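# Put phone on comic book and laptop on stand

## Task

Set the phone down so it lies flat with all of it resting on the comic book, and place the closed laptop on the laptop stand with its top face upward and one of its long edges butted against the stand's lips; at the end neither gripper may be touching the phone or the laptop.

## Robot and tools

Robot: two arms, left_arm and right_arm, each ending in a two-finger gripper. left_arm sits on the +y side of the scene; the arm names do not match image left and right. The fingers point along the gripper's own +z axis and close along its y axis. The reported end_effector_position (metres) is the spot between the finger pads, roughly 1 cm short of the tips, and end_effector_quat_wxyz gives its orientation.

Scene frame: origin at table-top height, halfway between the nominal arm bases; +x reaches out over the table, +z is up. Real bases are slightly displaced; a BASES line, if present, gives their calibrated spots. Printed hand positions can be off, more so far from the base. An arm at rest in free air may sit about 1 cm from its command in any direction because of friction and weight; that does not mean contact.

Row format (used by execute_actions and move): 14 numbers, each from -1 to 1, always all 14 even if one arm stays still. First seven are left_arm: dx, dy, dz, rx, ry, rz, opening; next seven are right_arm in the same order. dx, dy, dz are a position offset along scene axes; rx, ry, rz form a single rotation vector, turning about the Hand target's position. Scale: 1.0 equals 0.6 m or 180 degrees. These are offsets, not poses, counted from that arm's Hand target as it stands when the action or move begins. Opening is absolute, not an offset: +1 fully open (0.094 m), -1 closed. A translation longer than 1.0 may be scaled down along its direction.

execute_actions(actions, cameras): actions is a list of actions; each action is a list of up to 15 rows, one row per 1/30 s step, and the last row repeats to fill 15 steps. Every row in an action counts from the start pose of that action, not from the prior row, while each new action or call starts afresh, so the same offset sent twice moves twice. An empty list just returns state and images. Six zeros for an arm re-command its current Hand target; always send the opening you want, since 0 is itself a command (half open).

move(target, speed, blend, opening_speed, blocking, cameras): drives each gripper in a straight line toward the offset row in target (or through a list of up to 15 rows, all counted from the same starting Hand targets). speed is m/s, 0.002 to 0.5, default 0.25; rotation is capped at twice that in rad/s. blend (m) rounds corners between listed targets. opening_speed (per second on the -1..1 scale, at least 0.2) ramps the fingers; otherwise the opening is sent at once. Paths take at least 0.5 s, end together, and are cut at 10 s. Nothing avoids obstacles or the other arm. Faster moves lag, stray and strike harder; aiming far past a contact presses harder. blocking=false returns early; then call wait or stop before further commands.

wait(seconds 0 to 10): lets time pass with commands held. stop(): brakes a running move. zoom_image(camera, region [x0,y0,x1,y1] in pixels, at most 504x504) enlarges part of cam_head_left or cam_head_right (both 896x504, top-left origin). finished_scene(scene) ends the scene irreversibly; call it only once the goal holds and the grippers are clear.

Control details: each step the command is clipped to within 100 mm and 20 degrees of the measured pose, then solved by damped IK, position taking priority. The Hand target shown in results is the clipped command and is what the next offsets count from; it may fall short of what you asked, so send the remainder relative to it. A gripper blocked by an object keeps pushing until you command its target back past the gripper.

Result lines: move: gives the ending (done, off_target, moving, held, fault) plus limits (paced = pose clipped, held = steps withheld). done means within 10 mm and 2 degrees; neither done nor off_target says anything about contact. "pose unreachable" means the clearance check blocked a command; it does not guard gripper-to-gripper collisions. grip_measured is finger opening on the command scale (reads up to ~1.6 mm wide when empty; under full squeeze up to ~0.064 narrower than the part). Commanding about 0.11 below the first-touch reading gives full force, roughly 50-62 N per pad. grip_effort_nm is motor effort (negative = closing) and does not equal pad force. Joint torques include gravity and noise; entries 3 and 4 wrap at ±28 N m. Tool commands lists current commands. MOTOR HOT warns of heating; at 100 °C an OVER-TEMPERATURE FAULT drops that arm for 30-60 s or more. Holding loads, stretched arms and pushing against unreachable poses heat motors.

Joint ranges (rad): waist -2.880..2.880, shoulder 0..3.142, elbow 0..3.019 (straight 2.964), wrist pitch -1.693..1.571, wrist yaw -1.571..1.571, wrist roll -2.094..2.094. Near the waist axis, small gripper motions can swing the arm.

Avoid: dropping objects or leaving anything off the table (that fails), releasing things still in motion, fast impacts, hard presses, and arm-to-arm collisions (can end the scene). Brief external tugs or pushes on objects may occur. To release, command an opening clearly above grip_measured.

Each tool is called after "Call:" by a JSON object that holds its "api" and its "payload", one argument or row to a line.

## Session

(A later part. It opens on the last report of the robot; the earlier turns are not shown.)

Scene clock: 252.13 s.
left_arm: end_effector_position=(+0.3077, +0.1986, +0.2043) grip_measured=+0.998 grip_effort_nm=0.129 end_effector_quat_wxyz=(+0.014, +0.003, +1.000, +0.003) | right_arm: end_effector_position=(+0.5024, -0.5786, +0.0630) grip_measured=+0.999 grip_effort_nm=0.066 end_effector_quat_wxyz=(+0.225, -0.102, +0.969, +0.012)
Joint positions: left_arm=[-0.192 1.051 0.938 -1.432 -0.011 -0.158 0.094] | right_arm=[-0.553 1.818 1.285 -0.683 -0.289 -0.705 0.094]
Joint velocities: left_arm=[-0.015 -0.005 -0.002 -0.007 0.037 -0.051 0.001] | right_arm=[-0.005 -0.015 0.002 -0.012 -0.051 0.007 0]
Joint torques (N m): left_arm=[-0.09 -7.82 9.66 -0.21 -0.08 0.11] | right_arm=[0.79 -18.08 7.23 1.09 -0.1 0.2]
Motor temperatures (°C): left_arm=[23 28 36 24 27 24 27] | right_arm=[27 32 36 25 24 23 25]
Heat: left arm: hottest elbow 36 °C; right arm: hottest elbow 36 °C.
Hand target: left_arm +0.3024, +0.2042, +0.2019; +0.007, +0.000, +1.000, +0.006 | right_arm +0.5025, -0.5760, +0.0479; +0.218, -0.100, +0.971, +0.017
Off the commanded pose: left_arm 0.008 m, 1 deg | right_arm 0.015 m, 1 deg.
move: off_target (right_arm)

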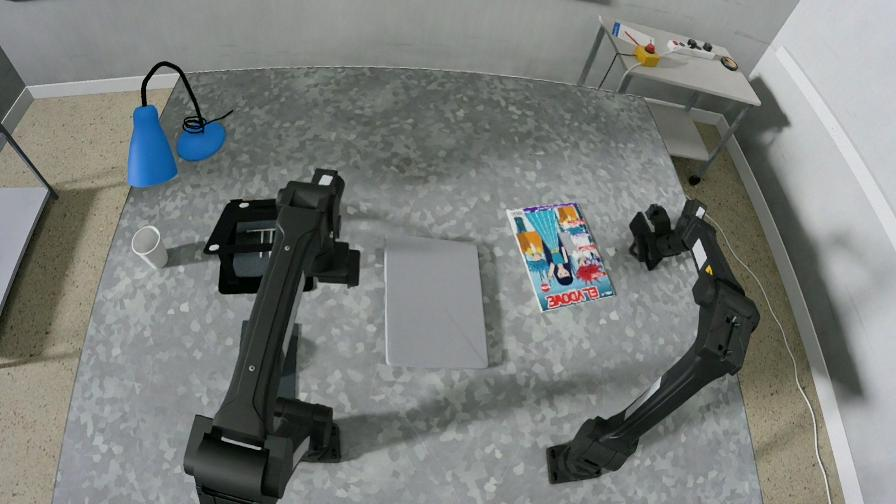

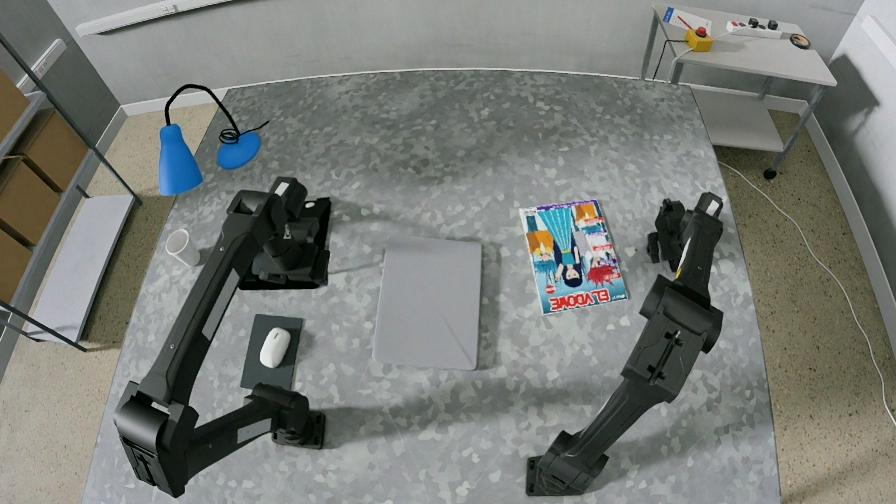

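Call:
{"api": "move", "payload": {
  "target": [0,0,0,0,0,0,1, 0,0.0167,-0.0217,0,0,0,1],
  "speed": 0.1,
  "cameras": []
}}

Call:
{"api": "move", "payload": {
  "target": [0,0,0,0,0,0,1, 0,0,0,0,0,0,-0.9],
  "opening_speed": 1.0
}}

Call:
{"api": "zoom_image", "payload": {
  "camera": "cam_head_left",
  "region": [600, 190, 700, 290]
}}

Call:
{"api": "zoom_image", "payload": {
  "camera": "cam_head_right",
  "region": [630, 190, 730, 290]
}}

Scene clock: 257.30 s.
left_arm: end_effector_position=(+0.3077, +0.1986, +0.2043) grip_measured=+0.998 grip_effort_nm=0.129 end_effector_quat_wxyz=(+0.014, +0.003, +1.000, +0.003) | right_arm: end_effector_position=(+0.5031, -0.5737, +0.0559) grip_measured=+0.999 grip_effort_nm=0.066 end_effector_quat_wxyz=(+0.229, -0.100, +0.968, +0.008)
Joint positions: left_arm=[-0.192 1.051 0.938 -1.432 -0.011 -0.158 0.094] | right_arm=[-0.544 1.818 1.26 -0.642 -0.284 -0.692 0.094]
Joint velocities: left_arm=[-0.015 -0.005 -0.007 0.002 0.037 -0.037 0] | right_arm=[0.015 0.015 0.012 -0.002 -0.037 -0.007 -0.001]
Joint torques (N m): left_arm=[-0.09 -7.41 9.48 -0.27 -0.13 0.1] | right_arm=[1.44 -17.79 6.71 1.29 -0.1 0.23]
Motor temperatures (°C): left_arm=[23 28 35 24 27 24 27] | right_arm=[27 33 36 25 24 23 25]
Heat: left arm: hottest elbow 35 °C; right arm: hottest elbow 36 °C.
Hand target: left_arm +0.3024, +0.2042, +0.2019; +0.007, +0.000, +1.000, +0.006 | right_arm +0.5025, -0.5658, +0.0350; +0.218, -0.100, +0.971, +0.018
Off the commanded pose: left_arm 0.008 m, 1 deg | right_arm 0.022 m, 2 deg.
move: off_target (right_arm)
No camera images: "cameras" was empty.

Scene clock: 259.60 s.
left_arm: end_effector_position=(+0.3077, +0.1986, +0.2043) grip_measured=+0.998 grip_effort_nm=0.129 end_effector_quat_wxyz=(+0.014, +0.003, +1.000, +0.003) | right_arm: end_effector_position=(+0.5029, -0.5729, +0.0549) grip_measured=-0.898 grip_effort_nm=-0.085 end_effector_quat_wxyz=(+0.228, -0.100, +0.968, +0.009)
Joint positions: left_arm=[-0.192 1.051 0.938 -1.432 -0.011 -0.158 0.094] | right_arm=[-0.543 1.818 1.258 -0.641 -0.283 -0.691 0.005]
Joint velocities: left_arm=[-0.015 0.005 -0.002 -0.017 -0.022 0.037 0] | right_arm=[-0.015 -0.024 0.012 0.012 -0.037 0.007 0]
Joint torques (N m): left_arm=[-0.38 -7.71 9.39 0.03 -0.11 0.09] | right_arm=[1.32 -17.49 6.82 1.16 -0.12 0.21]
Motor temperatures (°C): left_arm=[23 28 35 24 27 24 27] | right_arm=[27 33 36 25 24 23 25]
Heat: left arm: hottest elbow 35 °C; right arm: hottest elbow 36 °C.
Hand target: left_arm +0.3024, +0.2042, +0.2019; +0.007, +0.000, +1.000, +0.006 | right_arm +0.5026, -0.5660, +0.0351; +0.218, -0.100, +0.971, +0.017
Off the commanded pose: left_arm 0.008 m, 1 deg | right_arm 0.021 m, 2 deg.
move: off_target (right_arm)

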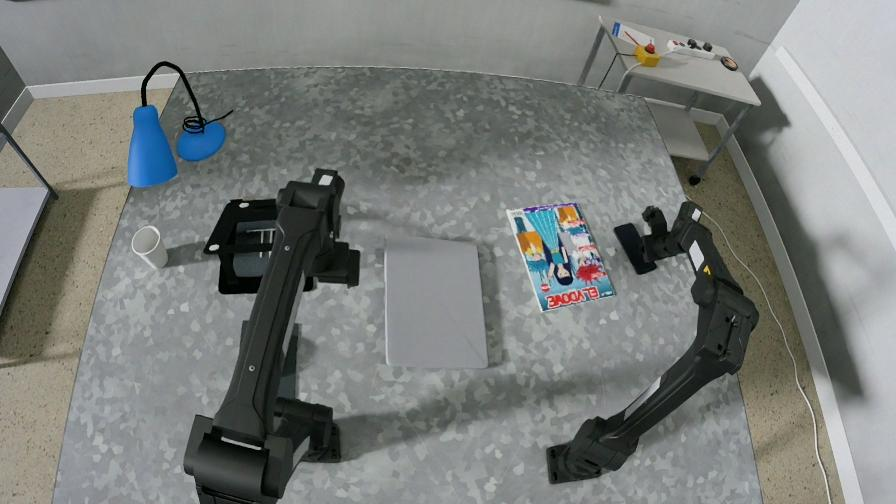

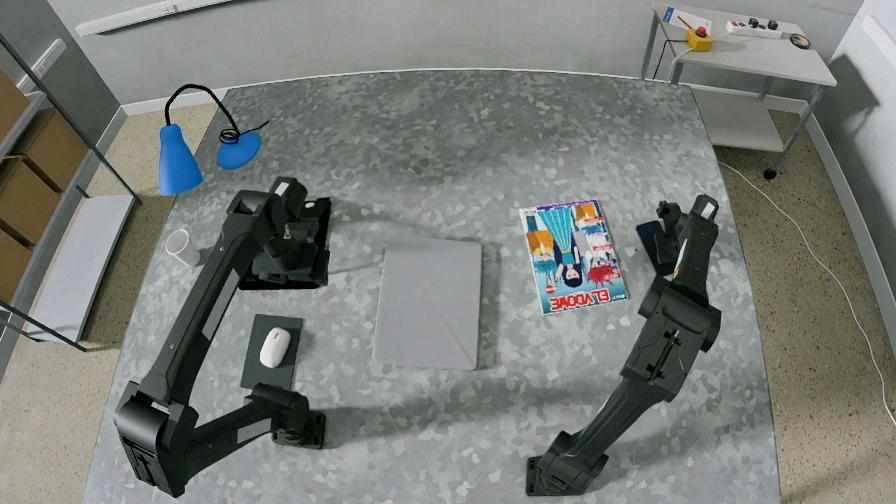

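Scaled by 5.040.

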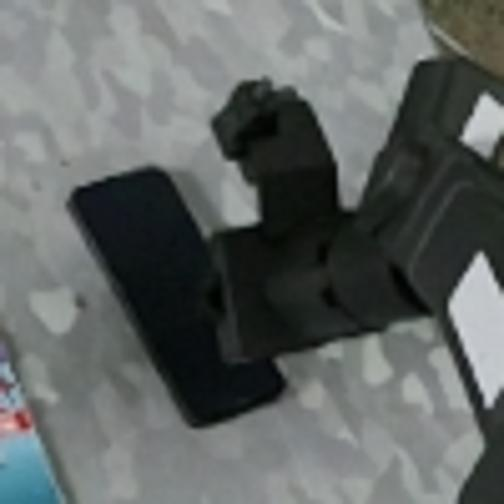

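Scaled by 5.040.

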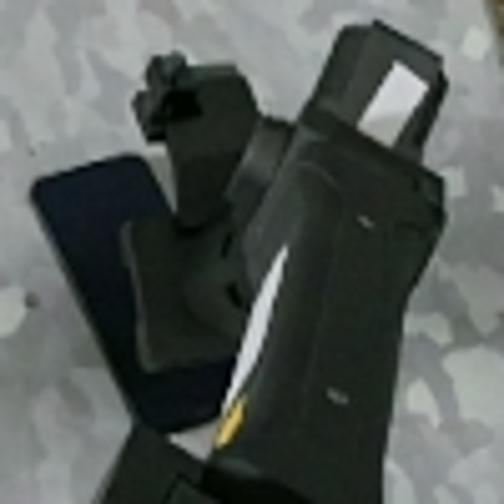

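Call:
{"api": "move", "payload": {
  "target": [0,0,0,0,0,0,1, 0,-0.03,0.25,0,0,0,-0.9],
  "speed": 0.15
}}

Call:
{"api": "zoom_image", "payload": {
  "camera": "cam_head_left",
  "region": [590, 190, 690, 290]
}}

Call:
{"api": "zoom_image", "payload": {
  "camera": "cam_head_right",
  "region": [620, 190, 720, 290]
}}

Scene clock: 271.17 s.
left_arm: end_effector_position=(+0.3077, +0.1986, +0.2043) grip_measured=+0.998 grip_effort_nm=0.129 end_effector_quat_wxyz=(+0.014, +0.003, +1.000, +0.003) | right_arm: end_effector_position=(+0.4917, -0.5677, +0.1545) grip_measured=-0.899 grip_effort_nm=-0.081 end_effector_quat_wxyz=(+0.194, -0.099, +0.975, +0.036)
Joint positions: left_arm=[-0.192 1.051 0.938 -1.432 -0.011 -0.158 0.094] | right_arm=[-0.546 1.724 1.431 -1 -0.287 -0.702 0.005]
Joint velocities: left_arm=[-0.005 -0.005 0.007 -0.017 -0.066 0.007 0] | right_arm=[-0.005 -0.015 -0.012 -0.012 -0.007 -0.037 -0.001]
Joint torques (N m): left_arm=[0.44 -7.88 9.61 0.02 -0.05 0.07] | right_arm=[-0.38 -19.78 12.86 0.12 -0.26 0.1]
Motor temperatures (°C): left_arm=[23 27 34 24 27 24 27] | right_arm=[27 33 36 25 24 23 25]
Heat: left arm: hottest elbow 34 °C; right arm: hottest elbow 36 °C.
Hand target: left_arm +0.3024, +0.2042, +0.2019; +0.007, +0.000, +1.000, +0.006 | right_arm +0.5047, -0.5839, +0.1849; +0.218, -0.100, +0.971, +0.017
Off the commanded pose: left_arm 0.008 m, 1 deg | right_arm 0.036 m, 3 deg.
move: off_target (right_arm)

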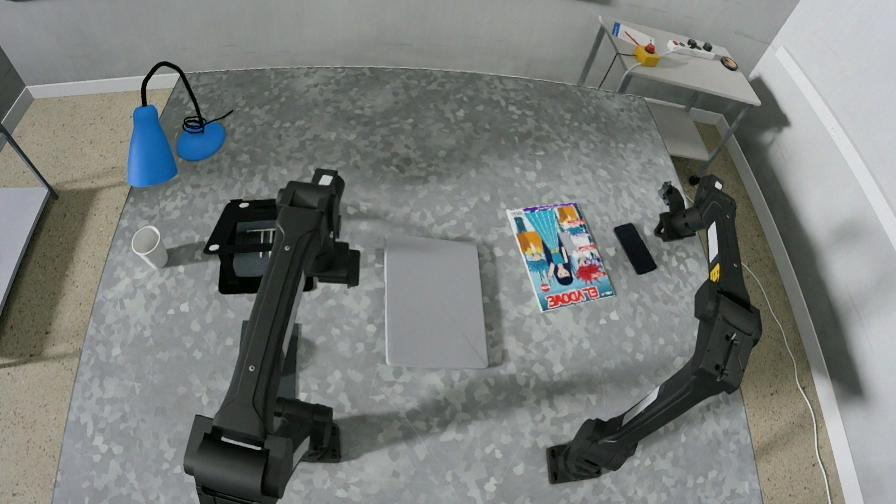

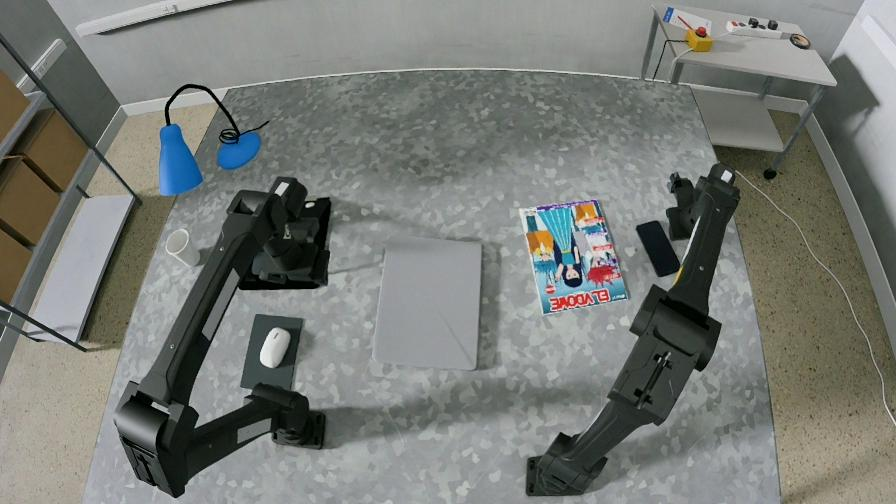

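Scaled by 5.040.

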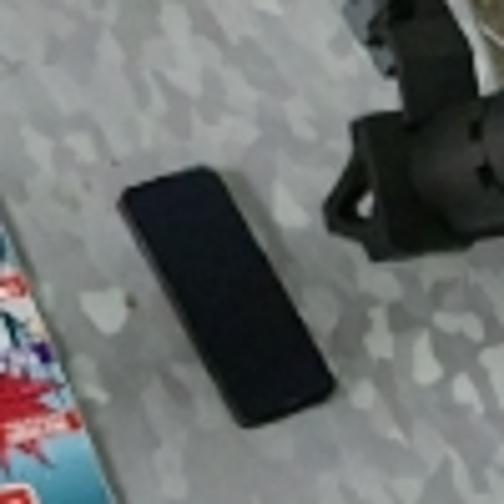

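Scaled by 5.040.

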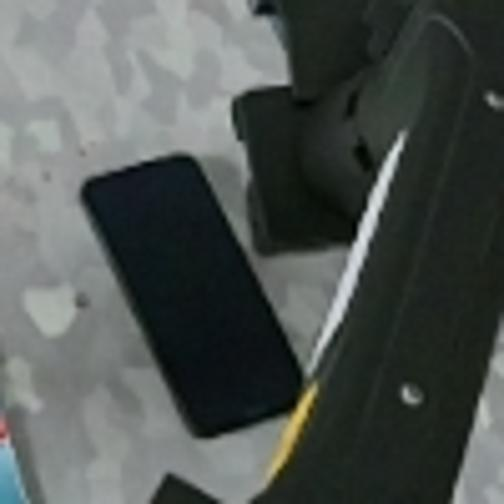

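Call:
{"api": "move", "payload": {
  "target": [0,0,0,0,0,0,1, 0.007,0.0565,-0.1415,-0.029,0.1365,0.0176,1],
  "speed": 0.2
}}

Call:
{"api": "zoom_image", "payload": {
  "camera": "cam_head_left",
  "region": [590, 190, 690, 290]
}}

Call:
{"api": "zoom_image", "payload": {
  "camera": "cam_head_right",
  "region": [620, 190, 720, 290]
}}

Scene clock: 286.63 s.
left_arm: end_effector_position=(+0.3077, +0.1986, +0.2043) grip_measured=+0.998 grip_effort_nm=0.129 end_effector_quat_wxyz=(+0.014, +0.003, +1.000, +0.003) | right_arm: end_effector_position=(+0.4893, -0.5462, +0.0944) grip_measured=+0.999 grip_effort_nm=0.066 end_effector_quat_wxyz=(-0.006, -0.128, +0.992, +0.010)
Joint positions: left_arm=[-0.192 1.051 0.938 -1.432 -0.011 -0.158 0.094] | right_arm=[-0.433 1.911 1.579 -1.259 -0.01 -0.684 0.094]
Joint velocities: left_arm=[0.005 -0.015 0.002 0.007 0.007 -0.051 0] | right_arm=[-0.005 -0.015 0.002 -0.017 0.051 -0.037 0]
Joint torques (N m): left_arm=[-0.26 -7.59 9.4 0.13 -0.1 0.06] | right_arm=[1.26 -19.14 12.01 -0.24 0.06 0.26]
Motor temperatures (°C): left_arm=[23 27 34 24 27 24 27] | right_arm=[27 35 40 25 24 23 25]
Heat: left arm: hottest elbow 34 °C; right arm: hottest elbow 40 °C.
Hand target: left_arm +0.3024, +0.2042, +0.2019; +0.007, +0.000, +1.000, +0.006 | right_arm +0.5083, -0.5498, +0.0985; +0.000, -0.129, +0.992, +0.004
Off the commanded pose: left_arm 0.008 m, 1 deg | right_arm 0.021 m, 1 deg.
move: off_target (right_arm)

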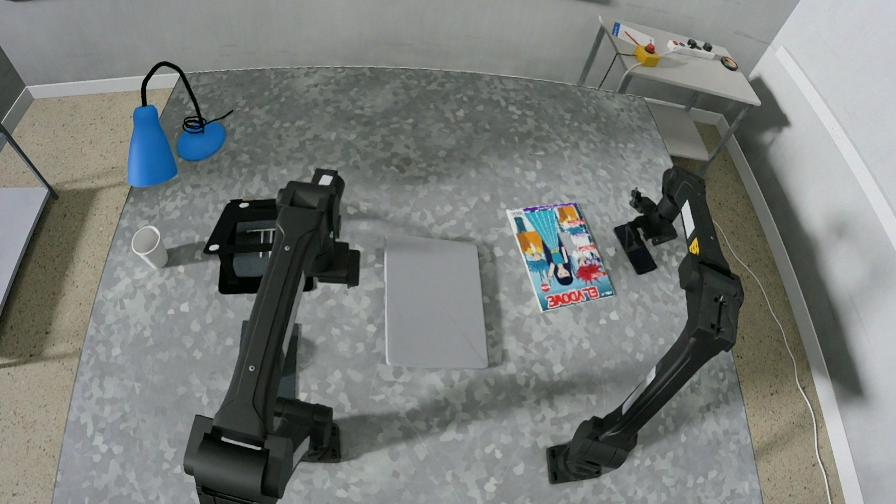

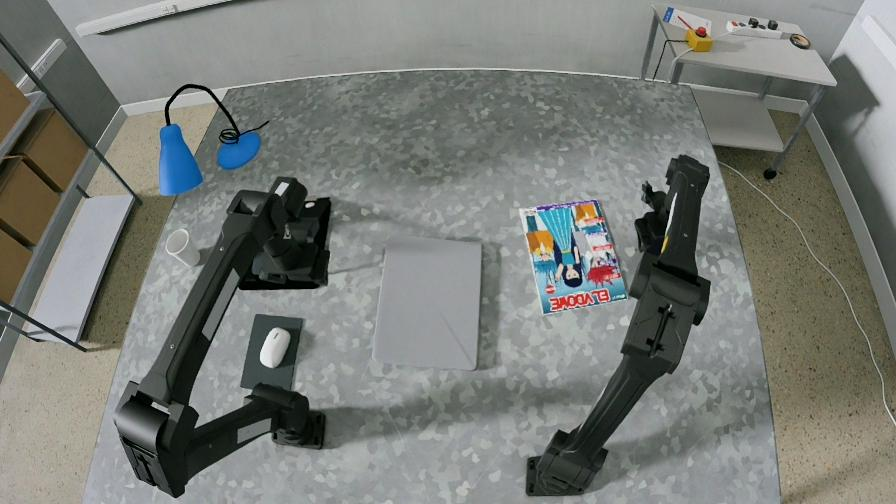

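Scaled by 5.040.

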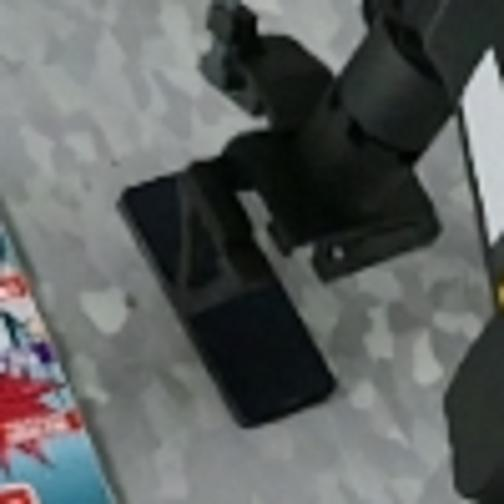

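Scaled by 5.040.

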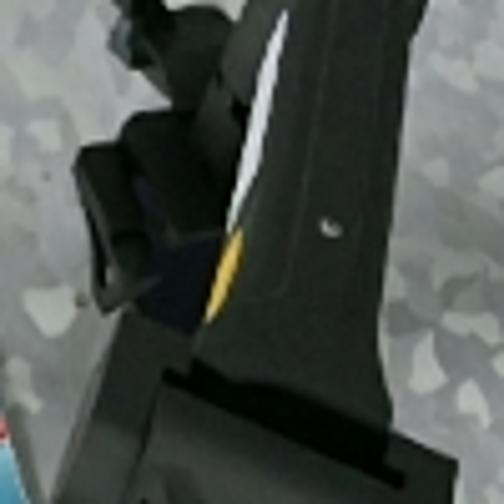

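Call:
{"api": "move", "payload": {
  "target": [0,0,0,0,0,0,1, 0.061,-0.0437,-0.06,0,0,0,1],
  "speed": 0.15
}}

Call:
{"api": "zoom_image", "payload": {
  "camera": "cam_head_left",
  "region": [590, 190, 690, 290]
}}

Call:
{"api": "zoom_image", "payload": {
  "camera": "cam_head_right",
  "region": [620, 190, 720, 290]
}}

Scene clock: 299.40 s.
left_arm: end_effector_position=(+0.3077, +0.1986, +0.2043) grip_measured=+0.998 grip_effort_nm=0.129 end_effector_quat_wxyz=(+0.014, +0.003, +1.000, +0.003) | right_arm: end_effector_position=(+0.5277, -0.5639, +0.0582) grip_measured=+0.999 grip_effort_nm=0.066 end_effector_quat_wxyz=(-0.011, -0.129, +0.992, +0.012)
Joint positions: left_arm=[-0.192 1.051 0.938 -1.432 -0.011 -0.158 0.094] | right_arm=[-0.433 2.059 1.714 -1.258 -0.009 -0.686 0.094]
Joint velocities: left_arm=[-0.005 -0.005 -0.002 -0.012 -0.037 -0.022 0] | right_arm=[-0.005 -0.005 0.002 0.002 -0.037 -0.007 0.001]
Joint torques (N m): left_arm=[-0.32 -7.3 9.57 0.1 -0.17 0.08] | right_arm=[0.03 -22.07 11.77 0.08 0.06 0.08]
Motor temperatures (°C): left_arm=[23 27 33 24 27 24 27] | right_arm=[27 34 40 25 24 23 25]
Heat: left arm: hottest elbow 33 °C; right arm: hottest elbow 40 °C.
Hand target: left_arm +0.3024, +0.2041, +0.2019; +0.007, +0.000, +1.000, +0.006 | right_arm +0.5442, -0.5769, +0.0622; +0.001, -0.129, +0.992, +0.004
Off the commanded pose: left_arm 0.008 m, 1 deg | right_arm 0.022 m, 2 deg.
move: off_target (right_arm)

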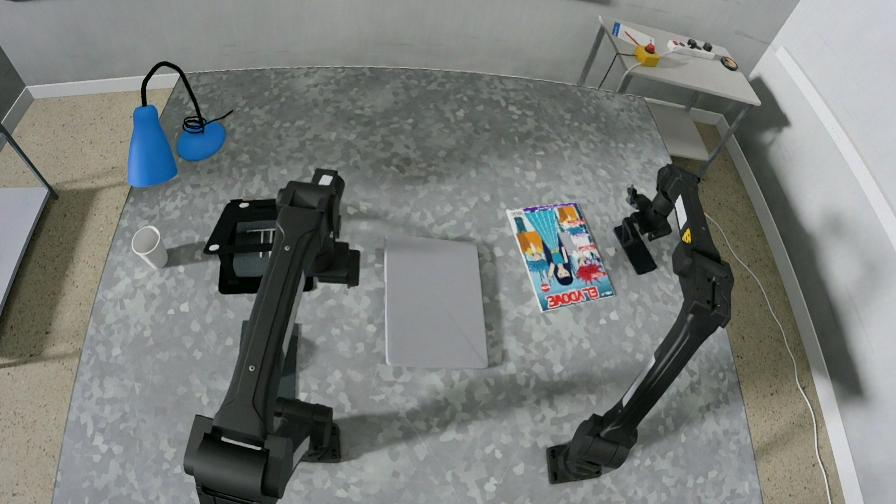

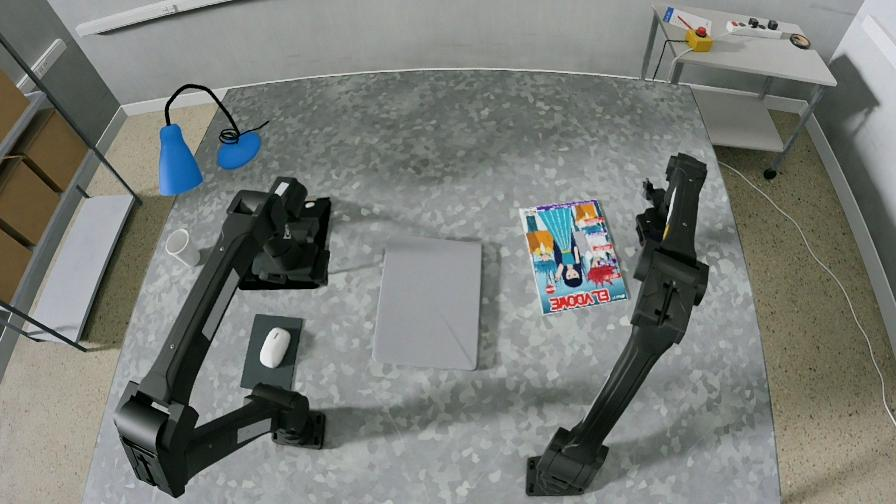

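Scaled by 5.040.

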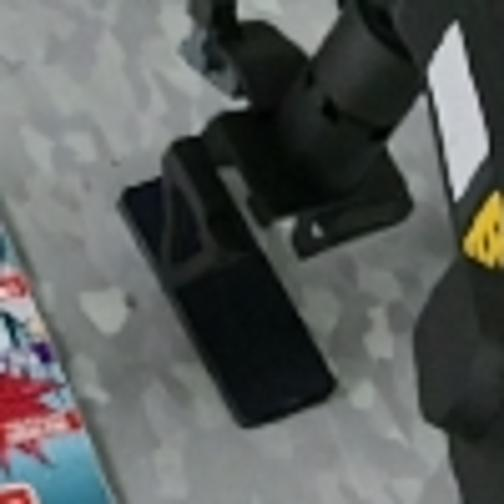

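Scaled by 5.040.

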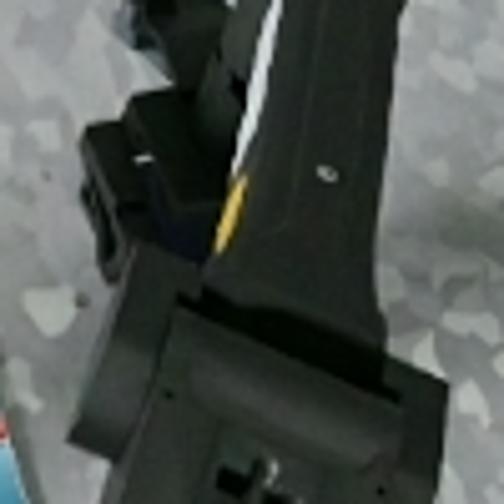

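Call:
{"api": "move", "payload": {
  "target": [0,0,0,0,0,0,1, 0.013,-0.035,-0.03,0,0,0,1],
  "speed": 0.1
}}

Call:
{"api": "zoom_image", "payload": {
  "camera": "cam_head_left",
  "region": [590, 190, 690, 290]
}}

Call:
{"api": "zoom_image", "payload": {
  "camera": "cam_head_right",
  "region": [620, 190, 720, 290]
}}

Scene clock: 307.10 s.
left_arm: end_effector_position=(+0.3078, +0.1987, +0.2043) grip_measured=+0.998 grip_effort_nm=0.129 end_effector_quat_wxyz=(+0.014, +0.003, +1.000, +0.003) | right_arm: end_effector_position=(+0.5348, -0.5834, +0.0440) grip_measured=+0.999 grip_effort_nm=0.066 end_effector_quat_wxyz=(-0.012, -0.129, +0.991, +0.013)
Joint positions: left_arm=[-0.192 1.051 0.938 -1.432 -0.011 -0.158 0.094] | right_arm=[-0.457 2.111 1.761 -1.255 -0.009 -0.711 0.094]
Joint velocities: left_arm=[-0.005 0.005 0.002 -0.007 0.007 -0.066 0.001] | right_arm=[-0.015 -0.015 0.002 0.007 0.022 -0.022 0]
Joint torques (N m): left_arm=[-0.38 -7.71 9.54 -0.09 -0.06 0.06] | right_arm=[-0.03 -21.77 11.88 0.29 0.04 0.08]
Motor temperatures (°C): left_arm=[23 27 33 24 27 24 27] | right_arm=[27 34 40 25 24 23 25]
Heat: left arm: hottest elbow 33 °C; right arm: hottest elbow 40 °C.
Hand target: left_arm +0.3024, +0.2043, +0.2019; +0.007, -0.001, +1.000, +0.006 | right_arm +0.5515, -0.5981, +0.0441; +0.001, -0.129, +0.992, +0.004
Off the commanded pose: left_arm 0.008 m, 1 deg | right_arm 0.022 m, 2 deg.
move: off_target (right_arm)

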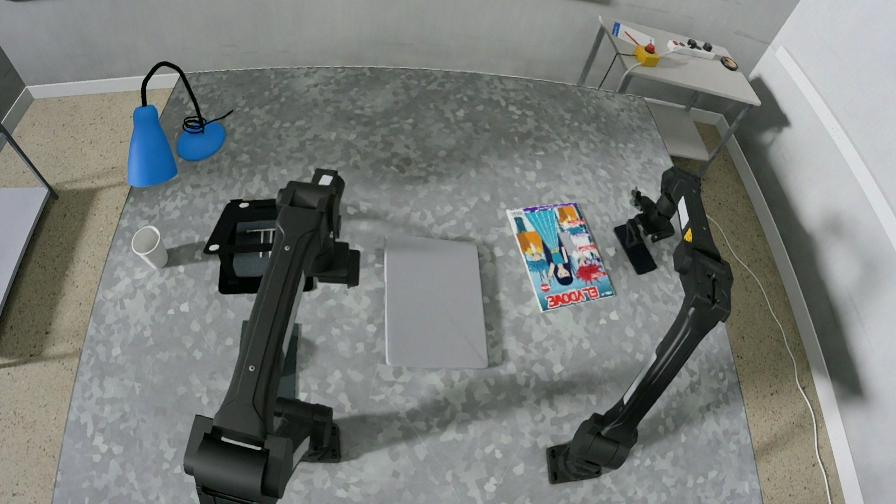

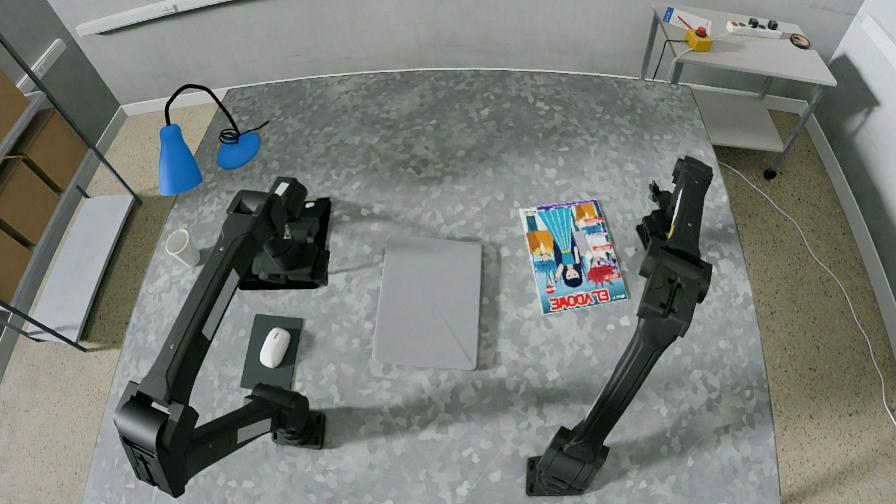

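Scaled by 5.040.

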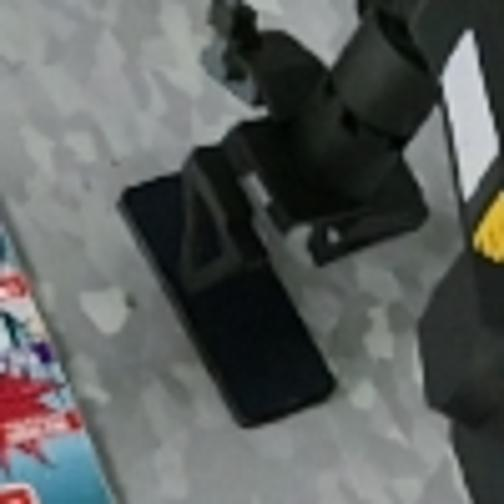

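Scaled by 5.040.

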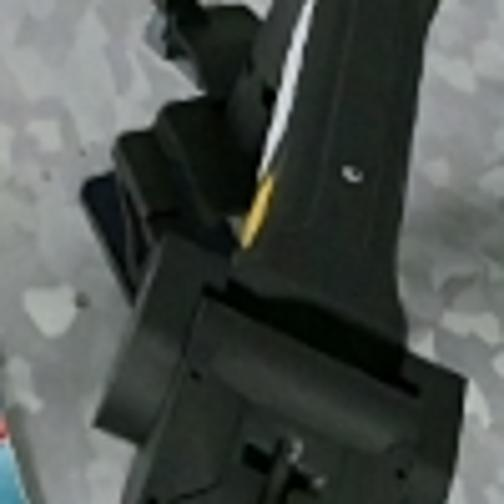

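Call:
{"api": "move", "payload": {
  "target": [0,0,0,0,0,0,1, 0,0,-0.045,0,0,0,1],
  "speed": 0.06
}}

Call:
{"api": "zoom_image", "payload": {
  "camera": "cam_head_left",
  "region": [590, 190, 690, 290]
}}

Scene clock: 310.63 s.
left_arm: end_effector_position=(+0.3078, +0.1987, +0.2043) grip_measured=+0.998 grip_effort_nm=0.134 end_effector_quat_wxyz=(+0.014, +0.003, +1.000, +0.003) | right_arm: end_effector_position=(+0.5437, -0.5877, +0.0275) grip_measured=+0.999 grip_effort_nm=0.066 end_effector_quat_wxyz=(-0.002, -0.130, +0.992, +0.006)
Joint positions: left_arm=[-0.192 1.051 0.938 -1.432 -0.011 -0.158 0.094] | right_arm=[-0.457 2.137 1.761 -1.204 -0.009 -0.711 0.094]
Joint velocities: left_arm=[-0.015 0.015 -0.002 0.002 -0.022 0.022 0.001] | right_arm=[-0.005 -0.005 -0.012 0.012 -0.051 -0.007 0]
Joint torques (N m): left_arm=[-0.67 -7.53 9.47 0.12 -0.06 0.09] | right_arm=[-0.21 -22.07 9.83 0.34 0.04 0.09]
Motor temperatures (°C): left_arm=[23 27 33 24 27 24 27] | right_arm=[27 34 40 25 24 23 25]
Heat: left arm: hottest elbow 33 °C; right arm: hottest elbow 40 °C.
Hand target: left_arm +0.3024, +0.2042, +0.2019; +0.007, -0.001, +1.000, +0.006 | right_arm +0.5510, -0.5983, +0.0171; +0.001, -0.129, +0.992, +0.004
Off the commanded pose: left_arm 0.008 m, 1 deg | right_arm 0.017 m, 0 deg.
move: off_target (right_arm)

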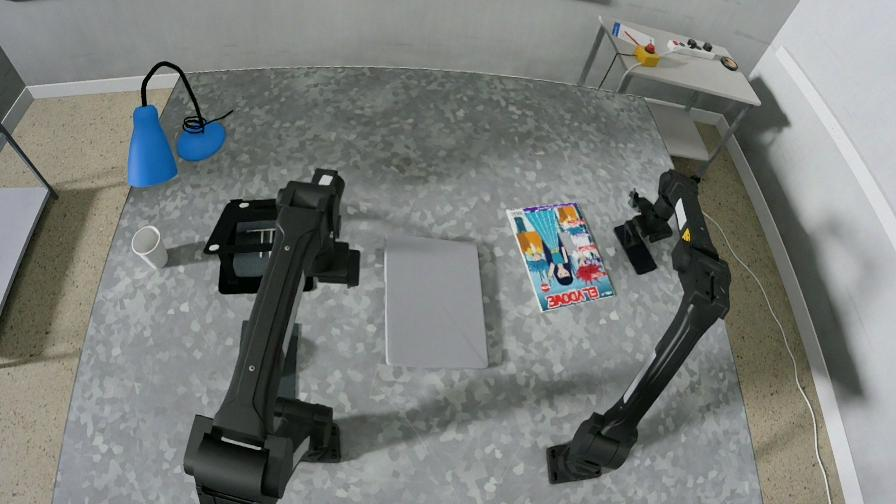

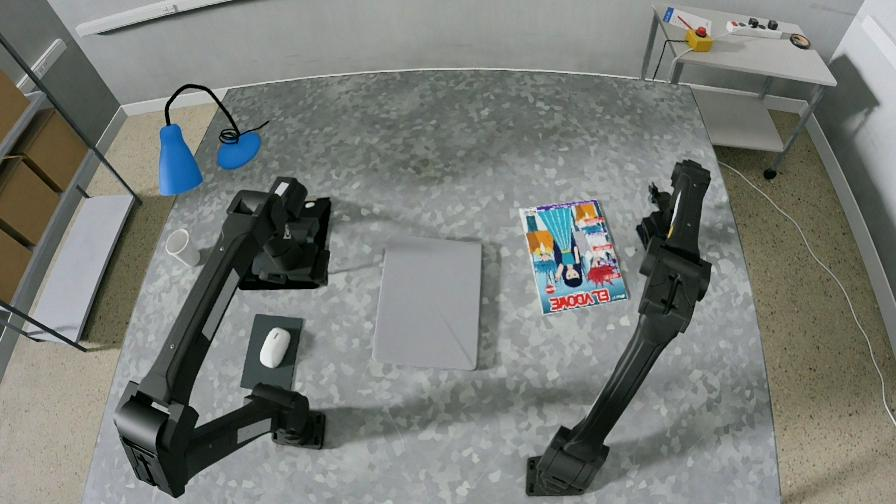

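Scaled by 5.040.

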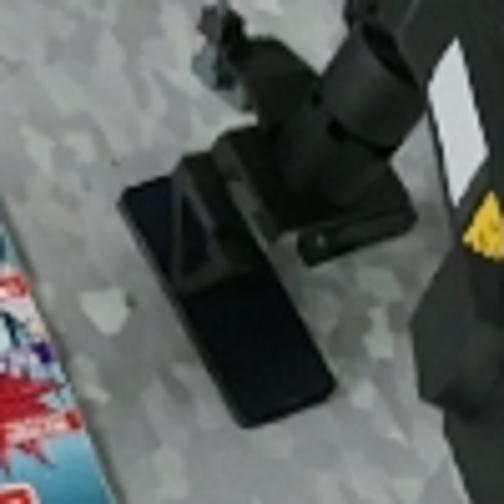

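Call:
{"api": "move", "payload": {
  "target": [0,0,0,0,0,0,1, -0.008,0.025,0,0,0,0,1],
  "speed": 0.06
}}

Call:
{"api": "zoom_image", "payload": {
  "camera": "cam_head_left",
  "region": [600, 210, 670, 280]
}}

Scene clock: 314.37 s.
left_arm: end_effector_position=(+0.3078, +0.1987, +0.2043) grip_measured=+0.998 grip_effort_nm=0.129 end_effector_quat_wxyz=(+0.014, +0.003, +1.000, +0.003) | right_arm: end_effector_position=(+0.5478, -0.5897, +0.0275) grip_measured=+0.999 grip_effort_nm=0.061 end_effector_quat_wxyz=(+0.006, -0.129, +0.992, +0.001)
Joint positions: left_arm=[-0.192 1.051 0.938 -1.432 -0.011 -0.158 0.094] | right_arm=[-0.457 2.137 1.761 -1.185 -0.009 -0.709 0.094]
Joint velocities: left_arm=[-0.015 -0.005 -0.007 0.002 -0.051 -0.022 -0.001] | right_arm=[-0.024 -0.015 0.002 -0.007 -0.022 -0.022 -0.002]
Joint torques (N m): left_arm=[-0.5 -6.95 9.58 -0.13 -0.13 0.03] | right_arm=[1.08 -24.35 6.57 0.55 0.04 0.23]
Motor temperatures (°C): left_arm=[23 27 33 24 27 24 27] | right_arm=[27 34 41 25 24 23 25]
Heat: left arm: hottest elbow 33 °C; right arm: hottest elbow 41 °C.
Hand target: left_arm +0.3024, +0.2042, +0.2019; +0.007, -0.001, +1.000, +0.006 | right_arm +0.5464, -0.5832, +0.0171; +0.001, -0.129, +0.992, +0.004
Off the commanded pose: left_arm 0.008 m, 1 deg | right_arm 0.012 m, 1 deg.
move: off_target (right_arm)

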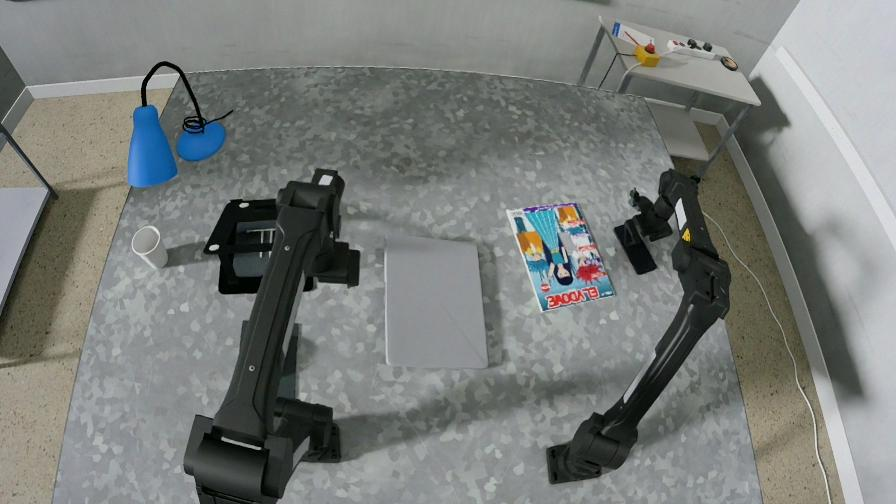

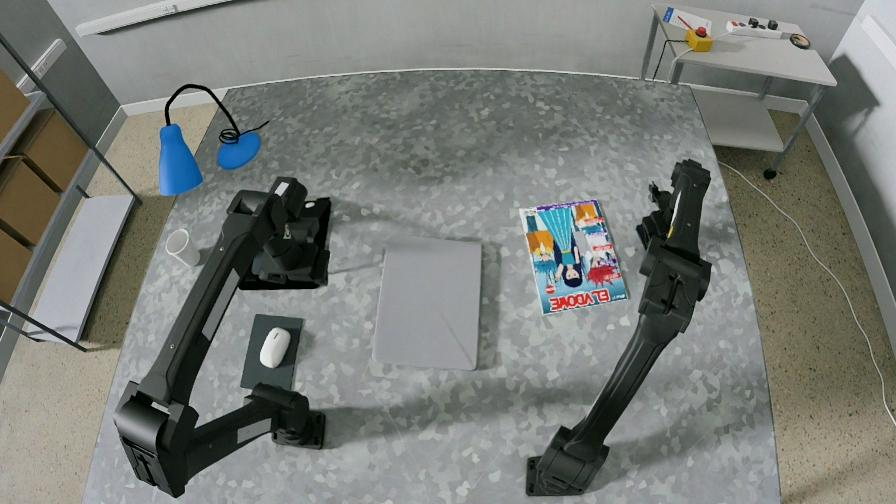

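Scaled by 7.200.

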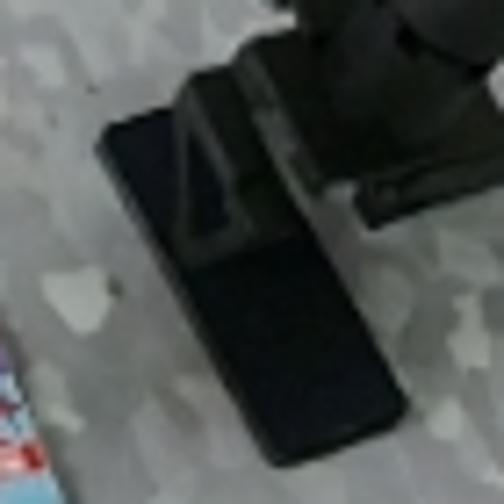

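Call:
{"api": "move", "payload": {
  "target": [
    [0,0,0,0,0,0,1, -0.008,0.04,0.045,0,0,0,1],
    [0,0,0,0,0,0,1, -0.008,0.018,0.045,0,0,0,1]
  ],
  "speed": 0.1
}}

Call:
{"api": "zoom_image", "payload": {
  "camera": "cam_head_left",
  "region": [600, 210, 670, 280]
}}

Scene clock: 319.43 s.
left_arm: end_effector_position=(+0.3078, +0.1987, +0.2043) grip_measured=+0.998 grip_effort_nm=0.129 end_effector_quat_wxyz=(+0.014, +0.003, +1.000, +0.003) | right_arm: end_effector_position=(+0.5416, -0.5691, +0.0290) grip_measured=+0.999 grip_effort_nm=0.071 end_effector_quat_wxyz=(-0.006, -0.130, +0.991, +0.009)
Joint positions: left_arm=[-0.192 1.051 0.938 -1.432 -0.011 -0.158 0.094] | right_arm=[-0.431 2.117 1.731 -1.205 -0.008 -0.686 0.094]
Joint velocities: left_arm=[-0.015 0.005 -0.007 -0.007 -0.081 -0.051 0.001] | right_arm=[-0.015 0.005 0.007 -0.002 0.037 -0.066 0]
Joint torques (N m): left_arm=[-0.67 -7.47 9.47 -0.08 -0.13 0.04] | right_arm=[0.32 -26.75 7.99 -0.25 0.01 0.14]
Motor temperatures (°C): left_arm=[23 26 33 24 27 24 27] | right_arm=[27 35 40 25 24 23 25]
Heat: left arm: hottest elbow 33 °C; right arm: hottest elbow 40 °C.
Hand target: left_arm +0.3024, +0.2042, +0.2019; +0.007, -0.001, +1.000, +0.006 | right_arm +0.5422, -0.5721, +0.0442; +0.001, -0.129, +0.992, +0.004
Off the commanded pose: left_arm 0.008 m, 1 deg | right_arm 0.015 m, 1 deg.
move: off_target (right_arm)

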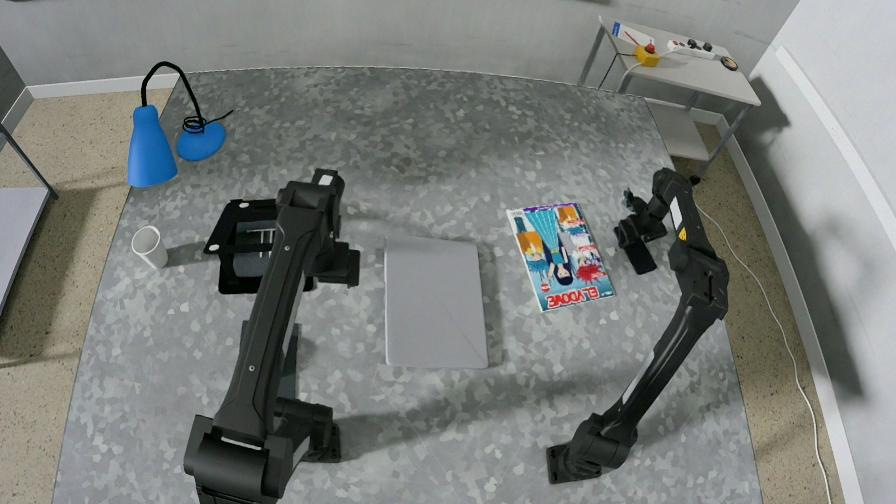

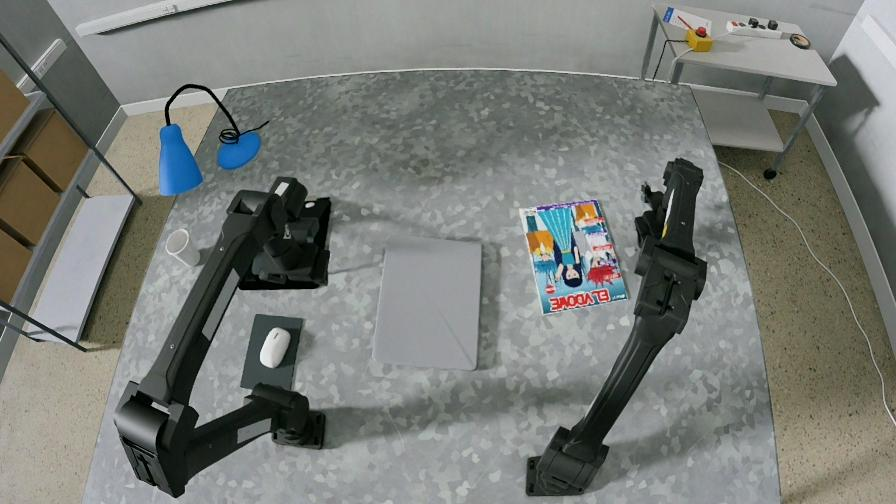

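Scaled by 7.200.

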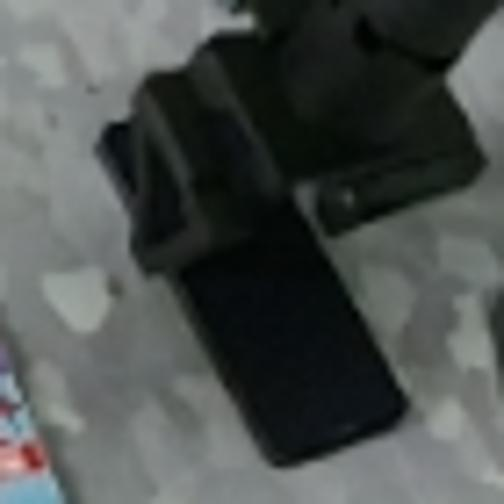

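Call:
{"api": "execute_actions", "payload": {
  "actions": []
}}

Call:
{"api": "zoom_image", "payload": {
  "camera": "cam_head_left",
  "region": [500, 150, 720, 330]
}}

Scene clock: 333.90 s.
left_arm: end_effector_position=(+0.3078, +0.1987, +0.2043) grip_measured=+0.998 grip_effort_nm=0.129 end_effector_quat_wxyz=(+0.014, +0.003, +1.000, +0.003) | right_arm: end_effector_position=(+0.5415, -0.5690, +0.0290) grip_measured=+0.999 grip_effort_nm=0.061 end_effector_quat_wxyz=(-0.007, -0.130, +0.991, +0.009)
Joint positions: left_arm=[-0.192 1.051 0.938 -1.432 -0.011 -0.158 0.094] | right_arm=[-0.431 2.117 1.731 -1.205 -0.008 -0.686 0.094]
Joint velocities: left_arm=[-0.015 0.005 -0.002 0.012 -0.037 0.022 0] | right_arm=[0.005 0.015 -0.007 0.002 -0.051 -0.037 -0.001]
Joint torques (N m): left_arm=[-1.08 -7.77 9.42 -0.01 -0.11 0.05] | right_arm=[0.26 -26.4 8.01 -0.24 0.01 0.14]
Motor temperatures (°C): left_arm=[23 26 33 24 27 24 27] | right_arm=[27 39 39 25 24 23 25]
Heat: left arm: hottest elbow 33 °C; right arm: hottest shoulder 39 °C.
Hand target: left_arm +0.3024, +0.2042, +0.2019; +0.007, -0.001, +1.000, +0.006 | right_arm +0.5421, -0.5721, +0.0442; +0.001, -0.129, +0.992, +0.004
Tool commands: left_gripper/opening=+1.0 right_gripper/opening=+1.0
Off the commanded pose: left_arm 0.008 m, 1 deg | right_arm 0.015 m, 1 deg.

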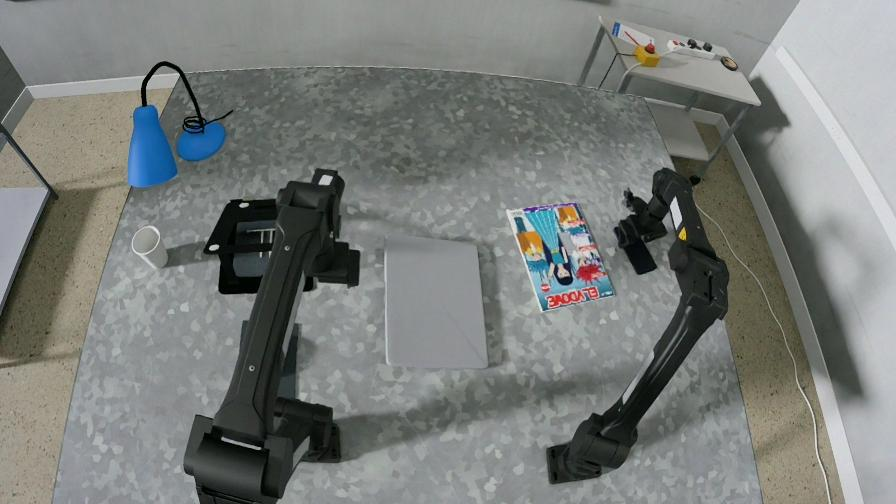

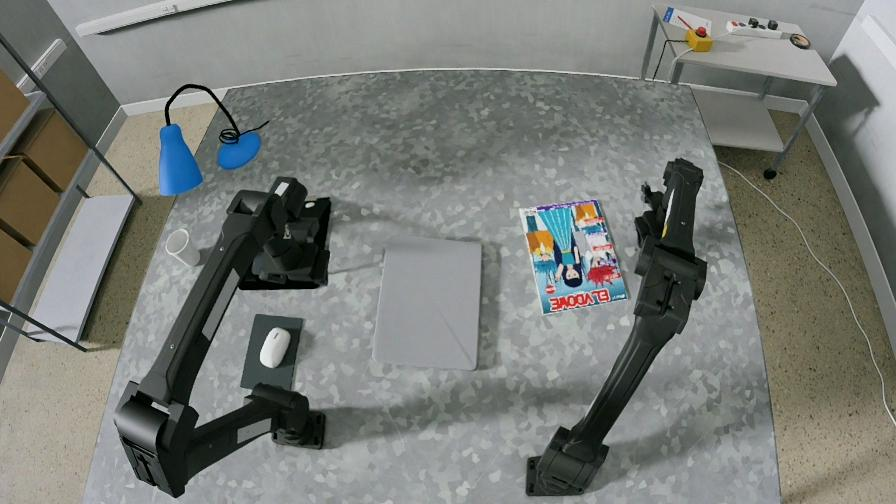

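Scaled by 2.291.

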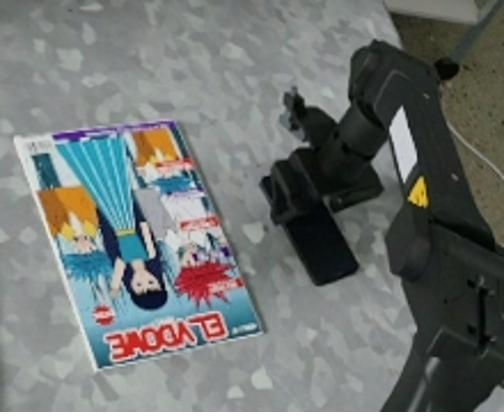

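Call:
{"api": "move", "payload": {
  "target": [0,0,0,0,0,0,1,0,-0.035,0.05,0,0,0,1],
  "cameras": [],
  "speed": 0.1
}}

Scene clock: 337.90 s.
left_arm: end_effector_position=(+0.3078, +0.1987, +0.2043) grip_measured=+0.998 grip_effort_nm=0.129 end_effector_quat_wxyz=(+0.014, +0.003, +1.000, +0.003) | right_arm: end_effector_position=(+0.5249, -0.5780, +0.0401) grip_measured=+0.999 grip_effort_nm=0.066 end_effector_quat_wxyz=(-0.029, -0.129, +0.991, +0.023)
Joint positions: left_arm=[-0.192 1.051 0.938 -1.432 -0.011 -0.158 0.094] | right_arm=[-0.455 2.111 1.75 -1.283 -0.008 -0.709 0.094]
Joint velocities: left_arm=[0.005 0.005 0.017 -0.007 -0.051 -0.007 0] | right_arm=[-0.005 0.005 -0.007 -0.022 -0.022 0.051 0]
Joint torques (N m): left_arm=[-0.32 -6.89 9.44 -0.02 -0.13 0.1] | right_arm=[-0.09 -26.93 11.75 -0.44 0.03 0.11]
Motor temperatures (°C): left_arm=[23 26 33 24 27 24 27] | right_arm=[27 40 39 25 24 23 25]
Heat: left arm: hottest elbow 33 °C; right arm: hottest shoulder 40 °C.
Hand target: left_arm +0.3024, +0.2042, +0.2019; +0.007, -0.001, +1.000, +0.006 | right_arm +0.5424, -0.5928, +0.0742; +0.001, -0.129, +0.992, +0.004
Off the commanded pose: left_arm 0.008 m, 1 deg | right_arm 0.041 m, 4 deg.
move: off_target (right_arm)
No camera images: "cameras" was empty.


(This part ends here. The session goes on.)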